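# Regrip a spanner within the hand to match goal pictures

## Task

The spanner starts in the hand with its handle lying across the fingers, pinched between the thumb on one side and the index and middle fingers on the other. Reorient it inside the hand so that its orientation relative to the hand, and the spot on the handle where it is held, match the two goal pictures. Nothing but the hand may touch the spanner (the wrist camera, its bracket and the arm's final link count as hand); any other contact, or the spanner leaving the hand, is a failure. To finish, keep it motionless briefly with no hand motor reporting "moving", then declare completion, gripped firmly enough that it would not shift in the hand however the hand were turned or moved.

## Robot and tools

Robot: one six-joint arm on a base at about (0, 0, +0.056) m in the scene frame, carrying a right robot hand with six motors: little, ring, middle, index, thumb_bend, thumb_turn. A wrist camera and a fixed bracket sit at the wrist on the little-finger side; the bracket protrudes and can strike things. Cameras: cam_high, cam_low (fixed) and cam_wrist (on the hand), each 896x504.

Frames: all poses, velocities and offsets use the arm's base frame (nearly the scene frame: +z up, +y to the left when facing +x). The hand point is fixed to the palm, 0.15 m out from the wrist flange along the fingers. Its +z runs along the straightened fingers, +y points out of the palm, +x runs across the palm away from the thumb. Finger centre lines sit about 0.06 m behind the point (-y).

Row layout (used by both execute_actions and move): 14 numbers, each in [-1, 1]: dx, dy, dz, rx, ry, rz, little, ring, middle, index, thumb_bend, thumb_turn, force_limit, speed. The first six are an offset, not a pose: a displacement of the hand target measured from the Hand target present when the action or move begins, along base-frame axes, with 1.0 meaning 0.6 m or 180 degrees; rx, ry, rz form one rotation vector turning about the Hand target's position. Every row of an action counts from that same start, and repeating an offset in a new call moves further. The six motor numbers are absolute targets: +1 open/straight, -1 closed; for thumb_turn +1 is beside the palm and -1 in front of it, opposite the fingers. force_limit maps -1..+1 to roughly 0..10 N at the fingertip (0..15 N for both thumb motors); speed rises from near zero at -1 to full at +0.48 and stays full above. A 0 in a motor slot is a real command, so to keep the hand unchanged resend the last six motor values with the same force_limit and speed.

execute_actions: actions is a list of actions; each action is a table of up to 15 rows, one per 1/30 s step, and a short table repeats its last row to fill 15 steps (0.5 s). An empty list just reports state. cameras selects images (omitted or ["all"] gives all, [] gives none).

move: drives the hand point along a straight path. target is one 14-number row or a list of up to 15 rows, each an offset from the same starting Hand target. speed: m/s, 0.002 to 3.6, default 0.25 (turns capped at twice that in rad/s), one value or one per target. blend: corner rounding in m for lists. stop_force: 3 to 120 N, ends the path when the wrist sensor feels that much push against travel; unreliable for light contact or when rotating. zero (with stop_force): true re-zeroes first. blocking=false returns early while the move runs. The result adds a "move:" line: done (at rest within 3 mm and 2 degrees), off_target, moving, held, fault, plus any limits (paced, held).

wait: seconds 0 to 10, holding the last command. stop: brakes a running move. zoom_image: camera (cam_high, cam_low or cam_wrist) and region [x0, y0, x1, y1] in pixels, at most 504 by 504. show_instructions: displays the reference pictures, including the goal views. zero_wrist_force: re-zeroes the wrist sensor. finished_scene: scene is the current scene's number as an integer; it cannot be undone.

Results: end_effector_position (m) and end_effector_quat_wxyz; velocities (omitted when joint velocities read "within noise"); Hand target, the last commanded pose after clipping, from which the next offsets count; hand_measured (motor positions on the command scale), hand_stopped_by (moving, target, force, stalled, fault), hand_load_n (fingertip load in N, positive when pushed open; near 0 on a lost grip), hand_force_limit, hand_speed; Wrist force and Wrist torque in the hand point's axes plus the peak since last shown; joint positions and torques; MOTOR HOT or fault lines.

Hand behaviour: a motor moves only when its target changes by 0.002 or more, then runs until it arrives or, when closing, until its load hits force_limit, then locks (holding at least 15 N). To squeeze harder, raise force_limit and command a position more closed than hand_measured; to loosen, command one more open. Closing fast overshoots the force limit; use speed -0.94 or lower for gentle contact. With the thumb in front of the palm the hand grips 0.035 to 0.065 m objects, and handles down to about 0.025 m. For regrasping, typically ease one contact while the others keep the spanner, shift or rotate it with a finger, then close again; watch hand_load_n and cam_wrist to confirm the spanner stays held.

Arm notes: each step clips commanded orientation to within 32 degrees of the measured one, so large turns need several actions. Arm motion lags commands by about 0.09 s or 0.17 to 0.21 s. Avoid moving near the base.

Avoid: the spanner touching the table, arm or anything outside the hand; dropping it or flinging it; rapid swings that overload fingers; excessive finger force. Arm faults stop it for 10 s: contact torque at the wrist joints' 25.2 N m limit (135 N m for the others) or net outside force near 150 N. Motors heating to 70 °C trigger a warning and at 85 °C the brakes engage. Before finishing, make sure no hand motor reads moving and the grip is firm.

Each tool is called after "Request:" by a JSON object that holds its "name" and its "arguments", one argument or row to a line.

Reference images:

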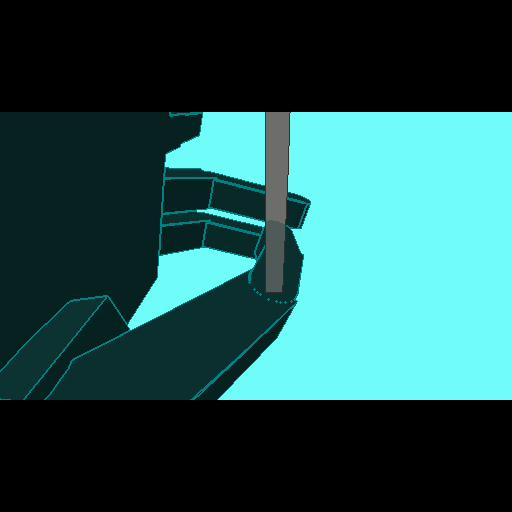

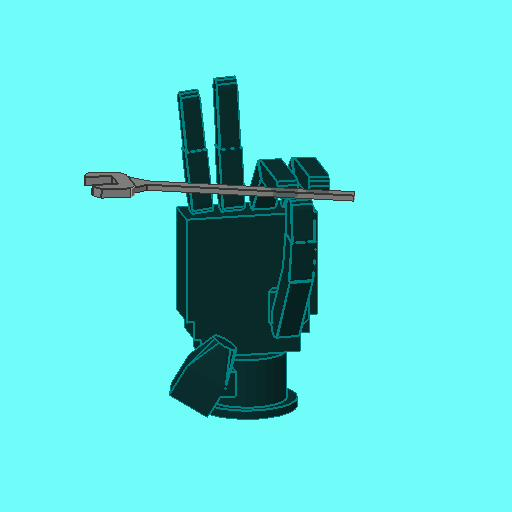

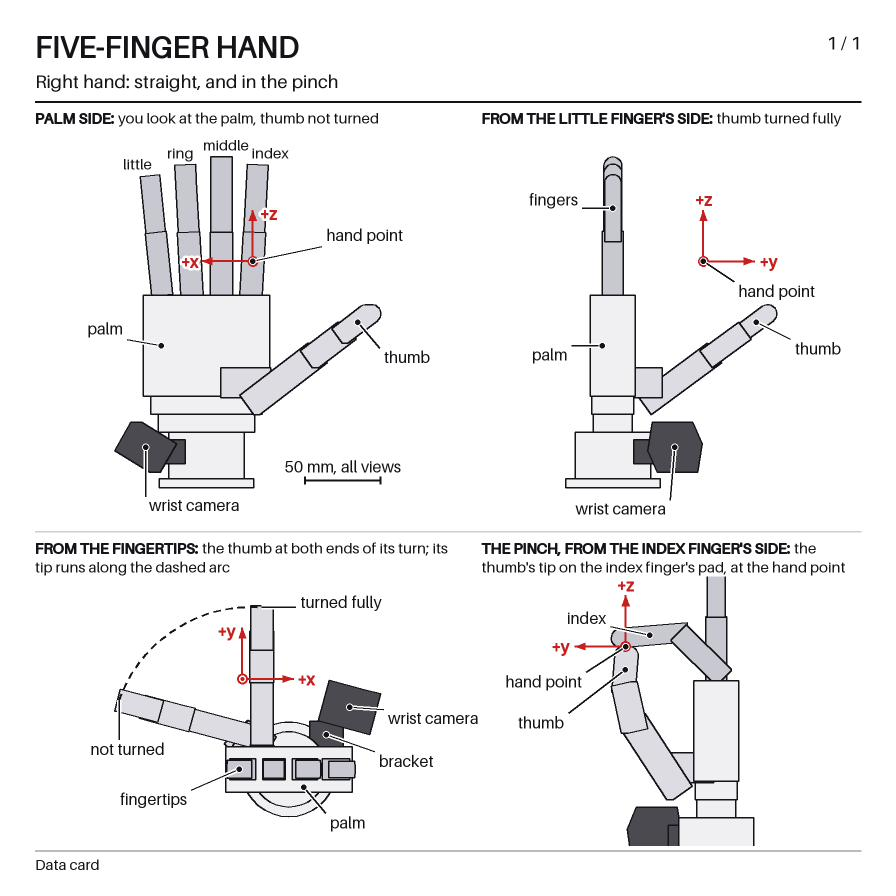

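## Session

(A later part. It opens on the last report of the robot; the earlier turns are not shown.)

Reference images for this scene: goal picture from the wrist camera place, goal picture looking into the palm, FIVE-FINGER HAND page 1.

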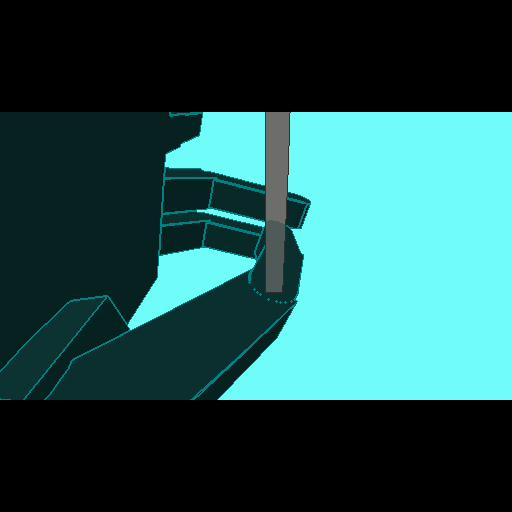

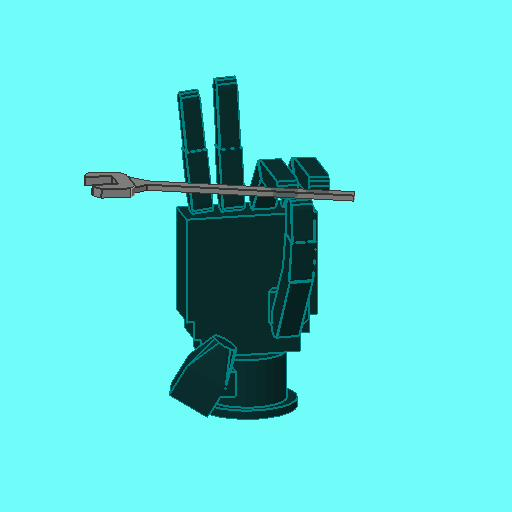

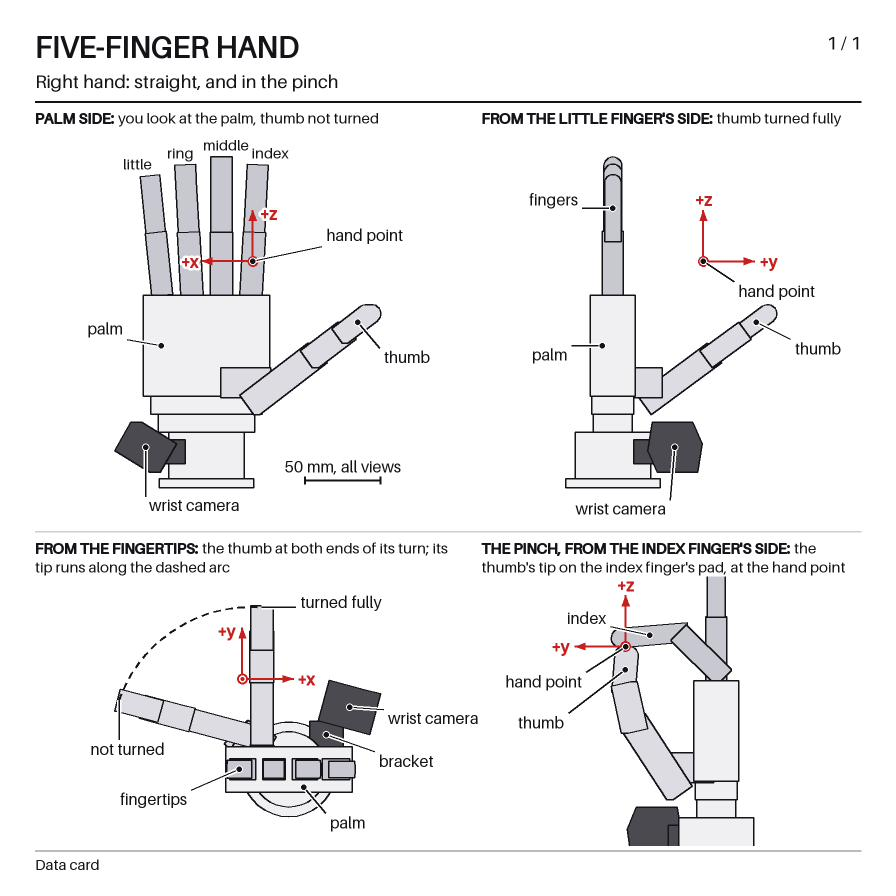

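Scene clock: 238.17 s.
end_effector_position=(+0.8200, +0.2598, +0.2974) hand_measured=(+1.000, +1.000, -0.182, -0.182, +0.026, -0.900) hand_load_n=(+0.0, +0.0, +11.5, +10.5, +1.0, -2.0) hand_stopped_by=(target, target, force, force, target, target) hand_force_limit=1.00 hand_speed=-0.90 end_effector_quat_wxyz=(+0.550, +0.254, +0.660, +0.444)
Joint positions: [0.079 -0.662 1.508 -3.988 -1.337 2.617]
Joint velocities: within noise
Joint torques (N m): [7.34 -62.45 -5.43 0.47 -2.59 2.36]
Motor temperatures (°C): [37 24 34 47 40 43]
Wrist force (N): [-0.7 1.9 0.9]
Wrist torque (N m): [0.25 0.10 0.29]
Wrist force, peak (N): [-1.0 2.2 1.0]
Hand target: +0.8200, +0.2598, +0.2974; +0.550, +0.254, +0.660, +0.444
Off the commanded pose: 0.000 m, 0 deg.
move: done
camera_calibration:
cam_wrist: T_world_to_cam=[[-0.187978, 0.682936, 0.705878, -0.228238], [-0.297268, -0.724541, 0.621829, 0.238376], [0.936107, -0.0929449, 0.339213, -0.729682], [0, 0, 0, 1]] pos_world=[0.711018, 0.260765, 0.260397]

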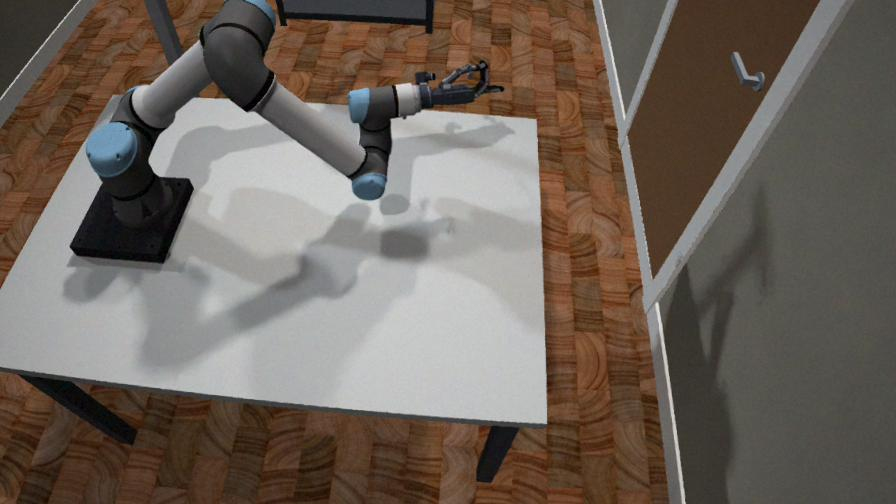

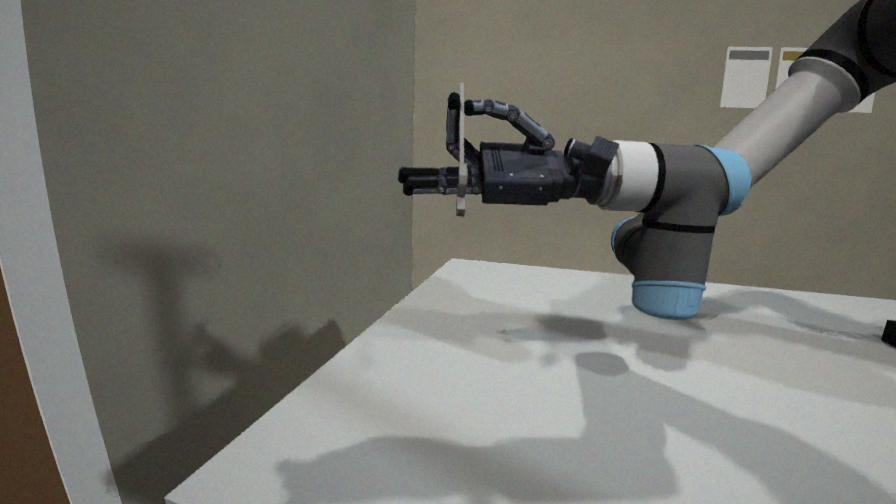

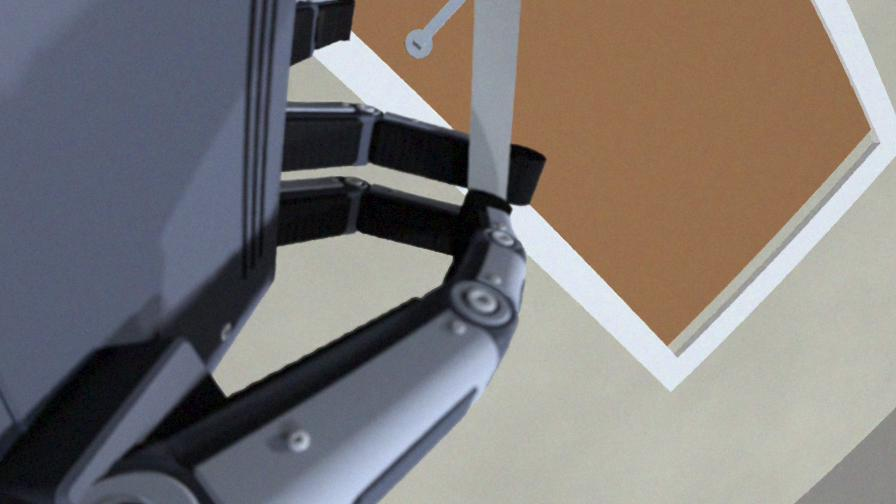

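Request:
{"name": "execute_actions", "arguments": {
  "actions": [
    [[0,0,0,0,0,0,1.0,1.0,-0.168,-0.168,0.026,-0.9,1.0,0.3],[0,0,0,0,0,0,1.0,1.0,-0.168,-0.168,0.026,-0.9,1.0,0.3],[0,0,0,0,0,0,1.0,1.0,-0.168,-0.168,0.026,-0.9,1.0,0.3],[0,0,0,0,0,0,1.0,1.0,-0.168,-0.168,0.026,-0.9,1.0,0.3],[0,0,0,0,0,0,1.0,1.0,-0.168,-0.168,0.026,-0.9,1.0,0.3],[0,0,0,0,0,0,1.0,1.0,-0.168,-0.168,0.026,-0.9,1.0,0.3],[0,0,0,0,0,0,1.0,1.0,-0.161,-0.162,0.026,-0.9,1.0,0.3],[0,0,0,0,0,0,1.0,1.0,-0.161,-0.162,0.026,-0.9,1.0,0.3],[0,0,0,0,0,0,1.0,1.0,-0.161,-0.162,0.026,-0.9,1.0,0.3],[0,0,0,0,0,0,1.0,1.0,-0.174,-0.174,0.026,-0.9,1.0,0.3]]
  ],
  "cameras": ["cam_wrist"]
}}

Request:
{"name": "zoom_image", "arguments": {
  "camera": "cam_wrist",
  "region": [392, 0, 644, 252]
}}

Scene clock: 242.37 s.
end_effector_position=(+0.8200, +0.2598, +0.2974) hand_measured=(+1.000, +1.000, -0.172, -0.172, +0.026, -0.900) hand_load_n=(+0.0, +0.0, +7.0, +6.0, +0.5, -1.5) hand_stopped_by=(target, target, target, target, target, target) hand_force_limit=1.00 hand_speed=0.30 end_effector_quat_wxyz=(+0.550, +0.254, +0.660, +0.444)
Joint positions: [0.079 -0.662 1.508 -3.988 -1.337 2.617]
Joint velocities: within noise
Joint torques (N m): [7.2 -63.49 -9.11 0.24 -2.73 2.5]
Motor temperatures (°C): [37 24 34 47 40 43]
Wrist force (N): [-0.8 1.9 0.9]
Wrist torque (N m): [0.26 0.12 0.29]
Wrist force, peak (N): [-0.9 2.4 1.2]
Hand target: +0.8200, +0.2598, +0.2974; +0.550, +0.254, +0.660, +0.444
Off the commanded pose: 0.000 m, 0 deg.
Step readings (end_effector_position):
0: (+0.8200, +0.2598, +0.2974)
1: (+0.8200, +0.2598, +0.2974)
2: (+0.8200, +0.2598, +0.2974)
4: (+0.8200, +0.2598, +0.2974)
8: (+0.8200, +0.2598, +0.2974)
15: (+0.8200, +0.2598, +0.2974)
camera_calibration:
cam_wrist: T_world_to_cam=[[-0.187787, 0.682694, 0.706162, -0.228382], [-0.297207, -0.724743, 0.621623, 0.238438], [0.936165, -0.0931435, 0.338999, -0.729616], [0, 0, 0, 1]] pos_world=[0.711019, 0.260763, 0.260395]
Images, in order (width x height): cam_wrist 896x504.

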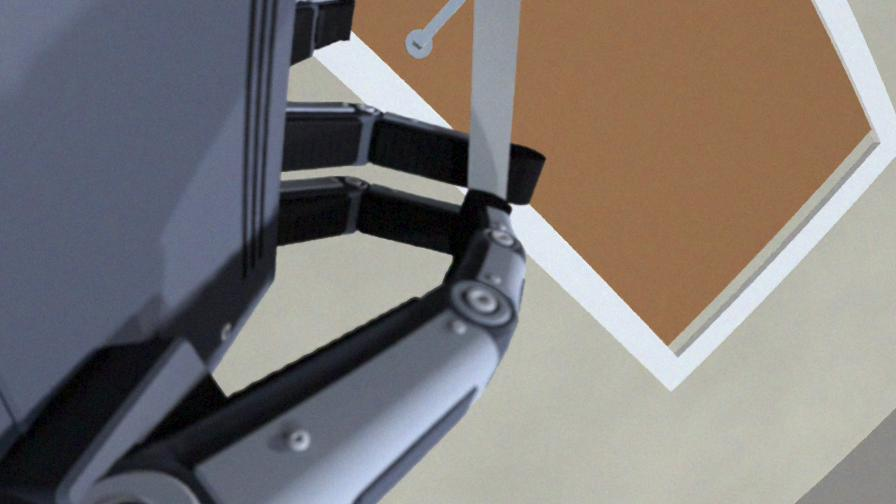

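Scaled by 2.000.

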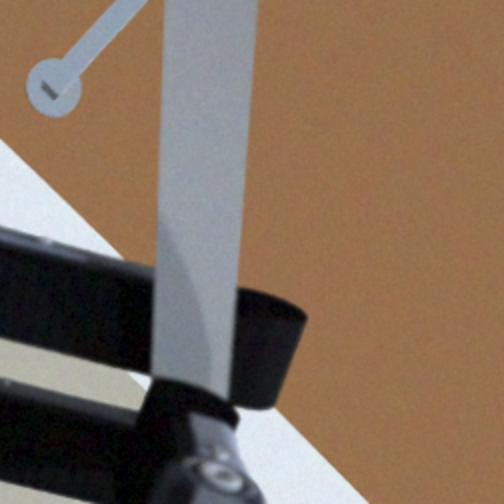

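Request:
{"name": "execute_actions", "arguments": {
  "actions": [
    [[0,0,0,0,0,0,1.0,1.0,-0.165,-0.167,0.026,-0.9,1.0,0.3],[0,0,0,0,0,0,1.0,1.0,-0.165,-0.167,0.026,-0.9,1.0,0.3],[0,0,0,0,0,0,1.0,1.0,-0.165,-0.167,0.026,-0.9,1.0,0.3],[0,0,0,0,0,0,1.0,1.0,-0.165,-0.167,0.026,-0.9,1.0,0.3],[0,0,0,0,0,0,1.0,1.0,-0.165,-0.167,0.026,-0.9,1.0,0.3],[0,0,0,0,0,0,1.0,1.0,-0.165,-0.167,0.026,-0.9,1.0,0.3],[0,0,0,0,0,0,1.0,1.0,-0.158,-0.160,0.026,-0.9,1.0,0.3],[0,0,0,0,0,0,1.0,1.0,-0.158,-0.160,0.026,-0.9,1.0,0.3],[0,0,0,0,0,0,1.0,1.0,-0.158,-0.160,0.026,-0.9,1.0,0.3],[0,0,0,0,0,0,1.0,1.0,-0.158,-0.160,0.026,-0.9,1.0,0.3],[0,0,0,0,0,0,1.0,1.0,-0.174,-0.174,0.026,-0.9,1.0,0.3]]
  ],
  "cameras": ["cam_wrist"]
}}

Request:
{"name": "zoom_image", "arguments": {
  "camera": "cam_wrist",
  "region": [392, 0, 644, 252]
}}

Scene clock: 246.80 s.
end_effector_position=(+0.8200, +0.2598, +0.2974) hand_measured=(+1.000, +1.000, -0.172, -0.172, +0.026, -0.900) hand_load_n=(+0.0, +0.0, +7.0, +6.5, +0.5, -1.5) hand_stopped_by=(target, target, target, target, target, target) hand_force_limit=1.00 hand_speed=0.30 end_effector_quat_wxyz=(+0.550, +0.254, +0.660, +0.444)
Joint positions: [0.079 -0.662 1.508 -3.988 -1.337 2.617]
Joint velocities: within noise
Joint torques (N m): [7.13 -63.98 -15.45 0.46 -2.42 2.52]
Motor temperatures (°C): [37 24 33 47 40 43]
Wrist force (N): [-1.0 2.3 1.0]
Wrist torque (N m): [0.29 0.14 0.28]
Wrist force, peak (N): [-1.0 2.3 1.0]
Hand target: +0.8200, +0.2598, +0.2974; +0.550, +0.254, +0.660, +0.444
Off the commanded pose: 0.000 m, 0 deg.
Step readings (end_effector_position):
0: (+0.8200, +0.2598, +0.2974)
1: (+0.8200, +0.2598, +0.2974)
2: (+0.8200, +0.2598, +0.2974)
4: (+0.8200, +0.2598, +0.2974)
8: (+0.8200, +0.2598, +0.2974)
15: (+0.8200, +0.2598, +0.2974)
camera_calibration:
cam_wrist: T_world_to_cam=[[-0.187787, 0.682694, 0.706162, -0.228382], [-0.297207, -0.724743, 0.621623, 0.238438], [0.936165, -0.0931435, 0.338999, -0.729616], [0, 0, 0, 1]] pos_world=[0.711019, 0.260763, 0.260395]
Images, in order (width x height): cam_wrist 896x504.

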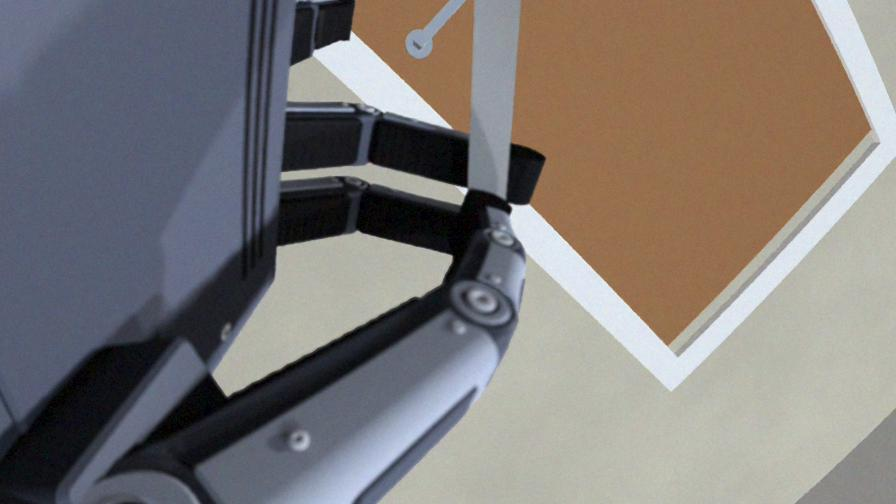

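Scaled by 2.000.

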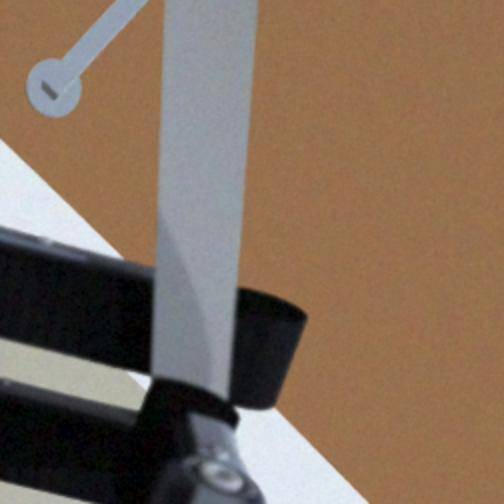

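Request:
{"name": "execute_actions", "arguments": {
  "actions": [
    [[0,0,0,0,0,0,1.0,1.0,-0.162,-0.164,0.026,-0.9,1.0,0.3],[0,0,0,0,0,0,1.0,1.0,-0.162,-0.164,0.026,-0.9,1.0,0.3],[0,0,0,0,0,0,1.0,1.0,-0.162,-0.164,0.026,-0.9,1.0,0.3],[0,0,0,0,0,0,1.0,1.0,-0.162,-0.164,0.026,-0.9,1.0,0.3],[0,0,0,0,0,0,1.0,1.0,-0.162,-0.164,0.026,-0.9,1.0,0.3],[0,0,0,0,0,0,1.0,1.0,-0.162,-0.164,0.026,-0.9,1.0,0.3],[0,0,0,0,0,0,1.0,1.0,-0.156,-0.158,0.026,-0.9,1.0,0.3],[0,0,0,0,0,0,1.0,1.0,-0.156,-0.158,0.026,-0.9,1.0,0.3],[0,0,0,0,0,0,1.0,1.0,-0.156,-0.158,0.026,-0.9,1.0,0.3],[0,0,0,0,0,0,1.0,1.0,-0.156,-0.158,0.026,-0.9,1.0,0.3],[0,0,0,0,0,0,1.0,1.0,-0.174,-0.174,0.026,-0.9,1.0,0.3]]
  ],
  "cameras": ["cam_wrist"]
}}

Request:
{"name": "zoom_image", "arguments": {
  "camera": "cam_wrist",
  "region": [392, 0, 644, 252]
}}

Scene clock: 250.77 s.
end_effector_position=(+0.8200, +0.2598, +0.2974) hand_measured=(+1.000, +1.000, -0.172, -0.172, +0.026, -0.900) hand_load_n=(+0.0, +0.0, +7.0, +6.0, +0.5, -0.5) hand_stopped_by=(target, target, target, target, target, target) hand_force_limit=1.00 hand_speed=0.30 end_effector_quat_wxyz=(+0.550, +0.254, +0.660, +0.444)
Joint positions: [0.079 -0.662 1.508 -3.988 -1.337 2.617]
Joint velocities: within noise
Joint torques (N m): [5.13 -63.62 -18.57 0.43 -2.21 2.53]
Motor temperatures (°C): [37 24 33 47 40 43]
Wrist force (N): [-0.9 1.8 0.8]
Wrist torque (N m): [0.24 0.12 0.28]
Wrist force, peak (N): [-0.8 2.4 0.7]
Hand target: +0.8200, +0.2598, +0.2974; +0.550, +0.254, +0.660, +0.444
Off the commanded pose: 0.000 m, 0 deg.
Step readings (end_effector_position):
0: (+0.8200, +0.2598, +0.2974)
1: (+0.8200, +0.2598, +0.2974)
2: (+0.8200, +0.2598, +0.2974)
4: (+0.8200, +0.2598, +0.2974)
8: (+0.8200, +0.2598, +0.2974)
15: (+0.8200, +0.2598, +0.2974)
camera_calibration:
cam_wrist: T_world_to_cam=[[-0.187787, 0.682694, 0.706162, -0.228382], [-0.297207, -0.724743, 0.621623, 0.238438], [0.936165, -0.0931435, 0.338999, -0.729616], [0, 0, 0, 1]] pos_world=[0.711019, 0.260763, 0.260395]
Images, in order (width x height): cam_wrist 896x504.

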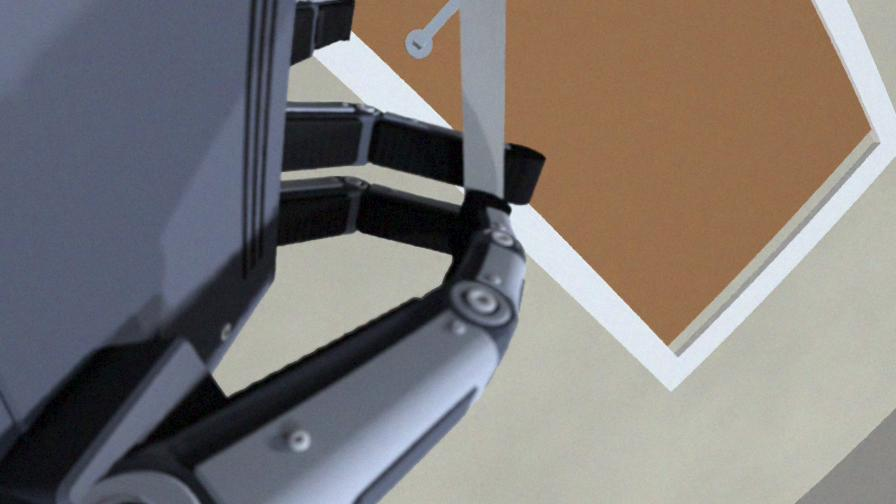

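Scaled by 2.000.

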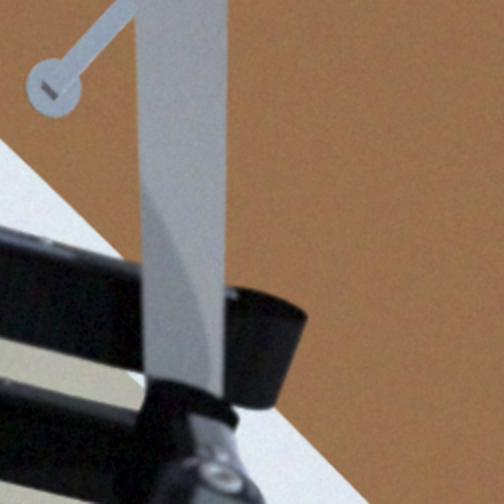

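Request:
{"name": "execute_actions", "arguments": {
  "actions": [
    [[0,0,0,0,0,0,1.0,1.0,-0.188,-0.190,0.026,-0.9,1.0,-0.9]]
  ],
  "cameras": ["cam_wrist"]
}}

Request:
{"name": "zoom_image", "arguments": {
  "camera": "cam_wrist",
  "region": [392, 0, 644, 252]
}}

Request:
{"name": "move", "arguments": {
  "target": [0.0,0.0,-0.05,-0.2661,-0.1331,0.0561,1.0,1.0,-0.188,-0.190,0.026,-0.9,1.0,-0.9],
  "speed": 0.2
}}

Request:
{"name": "zoom_image", "arguments": {
  "camera": "cam_low",
  "region": [430, 100, 490, 160]
}}

Request:
{"name": "zoom_image", "arguments": {
  "camera": "cam_low",
  "region": [420, 210, 480, 270]
}}

Request:
{"name": "zoom_image", "arguments": {
  "camera": "cam_low",
  "region": [390, 80, 610, 300]
}}

Scene clock: 255.50 s.
end_effector_position=(+0.8200, +0.2598, +0.2974) hand_measured=(+1.000, +1.000, -0.178, -0.182, +0.026, -0.900) hand_load_n=(+0.0, +0.0, +9.5, +10.0, +1.0, -1.0) hand_stopped_by=(target, target, force, force, target, target) hand_force_limit=1.00 hand_speed=-0.90 end_effector_quat_wxyz=(+0.550, +0.254, +0.660, +0.444)
Joint positions: [0.079 -0.662 1.508 -3.988 -1.337 2.617]
Joint velocities: within noise
Joint torques (N m): [3.64 -60.16 -22.36 0.28 -2.12 2.25]
Motor temperatures (°C): [37 24 33 47 40 43]
Wrist force (N): [-1.0 1.9 1.0]
Wrist torque (N m): [0.25 0.15 0.27]
Wrist force, peak (N): [-1.3 2.1 1.0]
Hand target: +0.8200, +0.2598, +0.2974; +0.550, +0.254, +0.660, +0.444
Off the commanded pose: 0.000 m, 0 deg.
Step readings (end_effector_position):
0: (+0.8200, +0.2598, +0.2974)
1: (+0.8200, +0.2598, +0.2974)
2: (+0.8200, +0.2598, +0.2974)
4: (+0.8200, +0.2598, +0.2974)
8: (+0.8200, +0.2598, +0.2974)
15: (+0.8200, +0.2598, +0.2974)
camera_calibration:
cam_wrist: T_world_to_cam=[[-0.187787, 0.682694, 0.706162, -0.228382], [-0.297207, -0.724743, 0.621623, 0.238438], [0.936165, -0.0931435, 0.338999, -0.729616], [0, 0, 0, 1]] pos_world=[0.711019, 0.260763, 0.260395]
Images, in order (width x height): cam_wrist 896x504.

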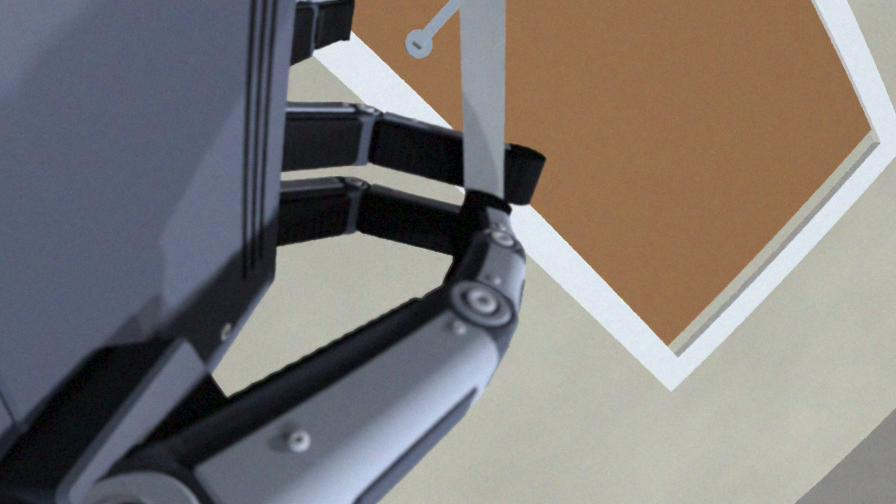

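Scaled by 2.000.

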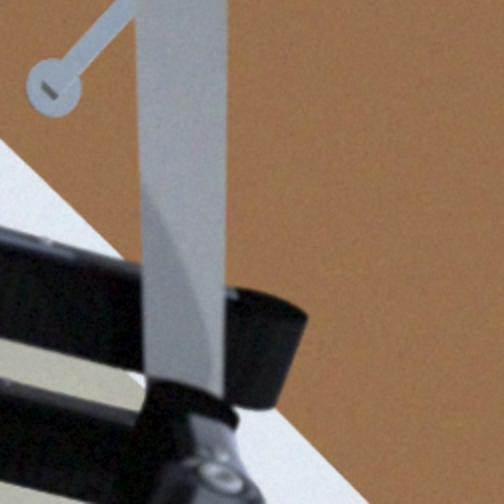

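Scene clock: 258.53 s.
end_effector_position=(+0.8200, +0.2598, +0.2674) hand_measured=(+1.000, +1.000, -0.178, -0.182, +0.026, -0.900) hand_load_n=(+0.0, +0.0, +9.5, +10.0, +1.0, -0.5) hand_stopped_by=(target, target, force, force, target, target) hand_force_limit=1.00 hand_speed=-0.90 end_effector_quat_wxyz=(+0.686, -0.141, +0.676, +0.227)
Joint positions: [-0.074 -0.585 1.374 -3.985 -0.972 1.716]
Joint velocities: within noise
Joint torques (N m): [-6.39 -64.11 -27.43 0.89 2.24 -2.46]
Motor temperatures (°C): [37 24 33 47 40 43]
Wrist force (N): [-1.1 1.4 0.9]
Wrist torque (N m): [0.20 0.17 0.27]
Wrist force, peak (N): [-1.2 2.2 1.0]
Hand target: +0.8200, +0.2598, +0.2674; +0.686, -0.141, +0.676, +0.227
Off the commanded pose: 0.000 m, 0 deg.
move: done
camera_calibration:
cam_wrist: T_world_to_cam=[[-0.463132, 0.874247, -0.145604, 0.196532], [-0.541736, -0.149216, 0.827198, 0.253067], [0.701449, 0.461981, 0.542718, -0.725697], [0, 0, 0, 1]] pos_world=[0.737156, 0.201202, 0.213128]

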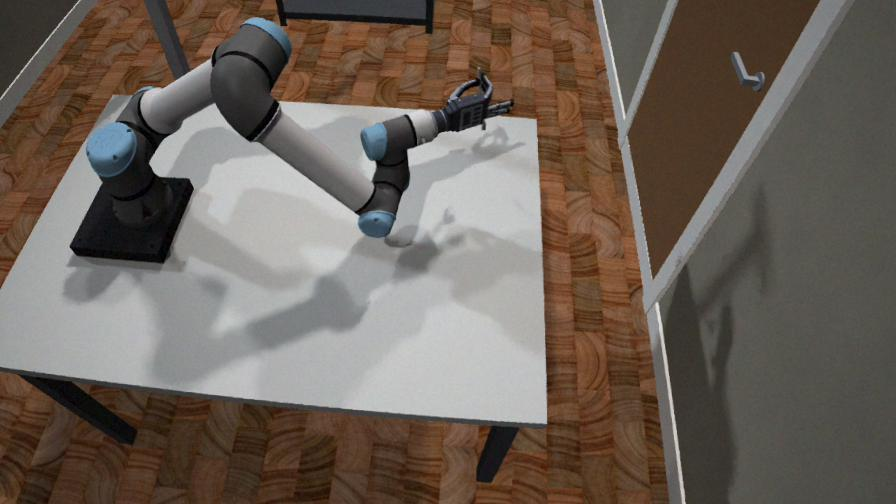

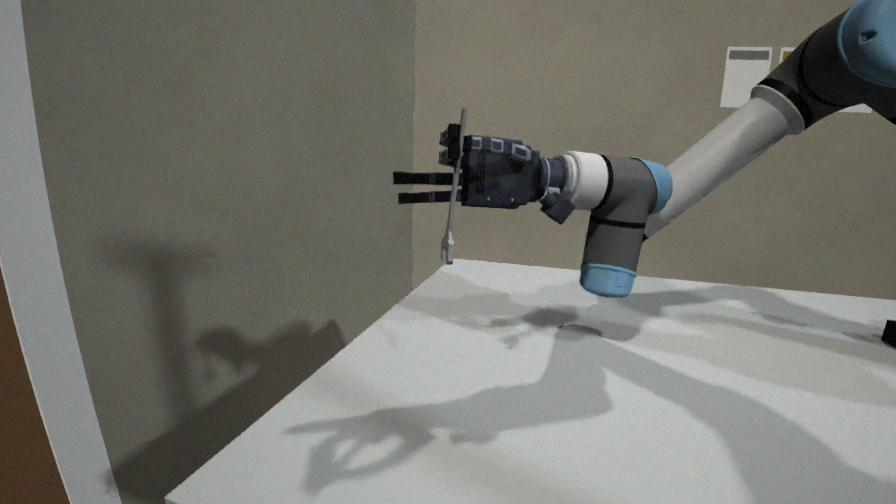

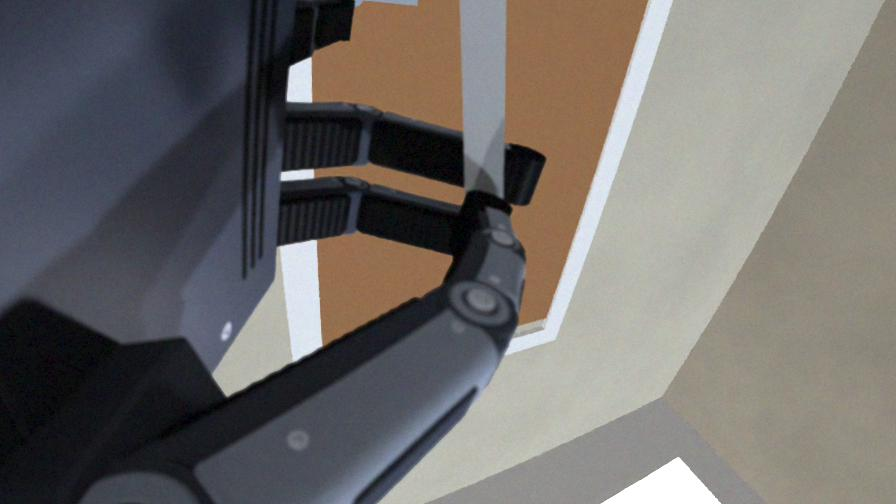

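Scaled by 8.400.

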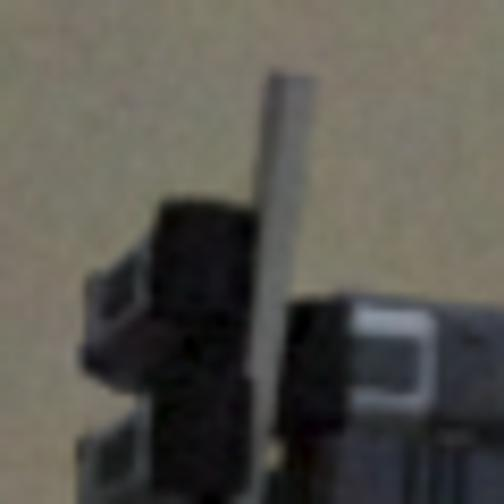

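Scaled by 8.400.

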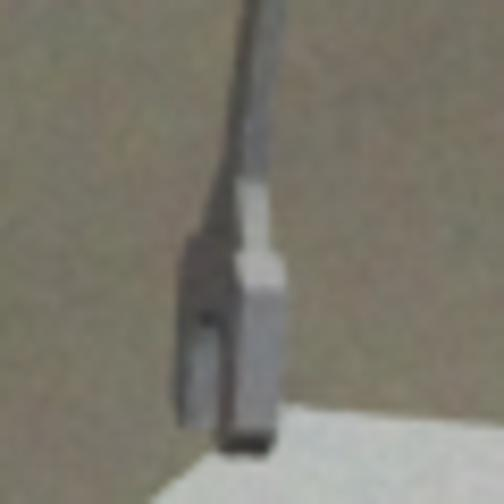

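Scaled by 2.291.

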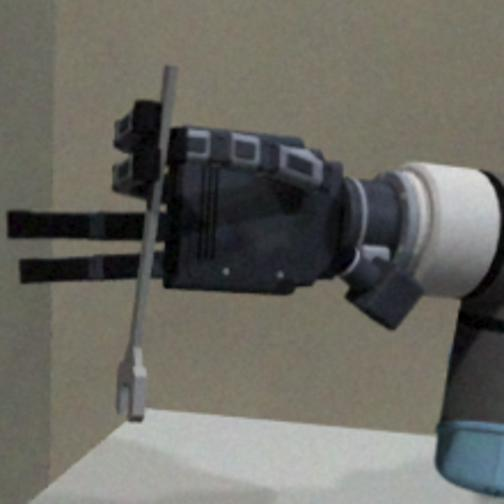

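Request:
{"name": "finished_scene", "arguments": {
  "scene": 1
}}

The scene is finished: the task was done.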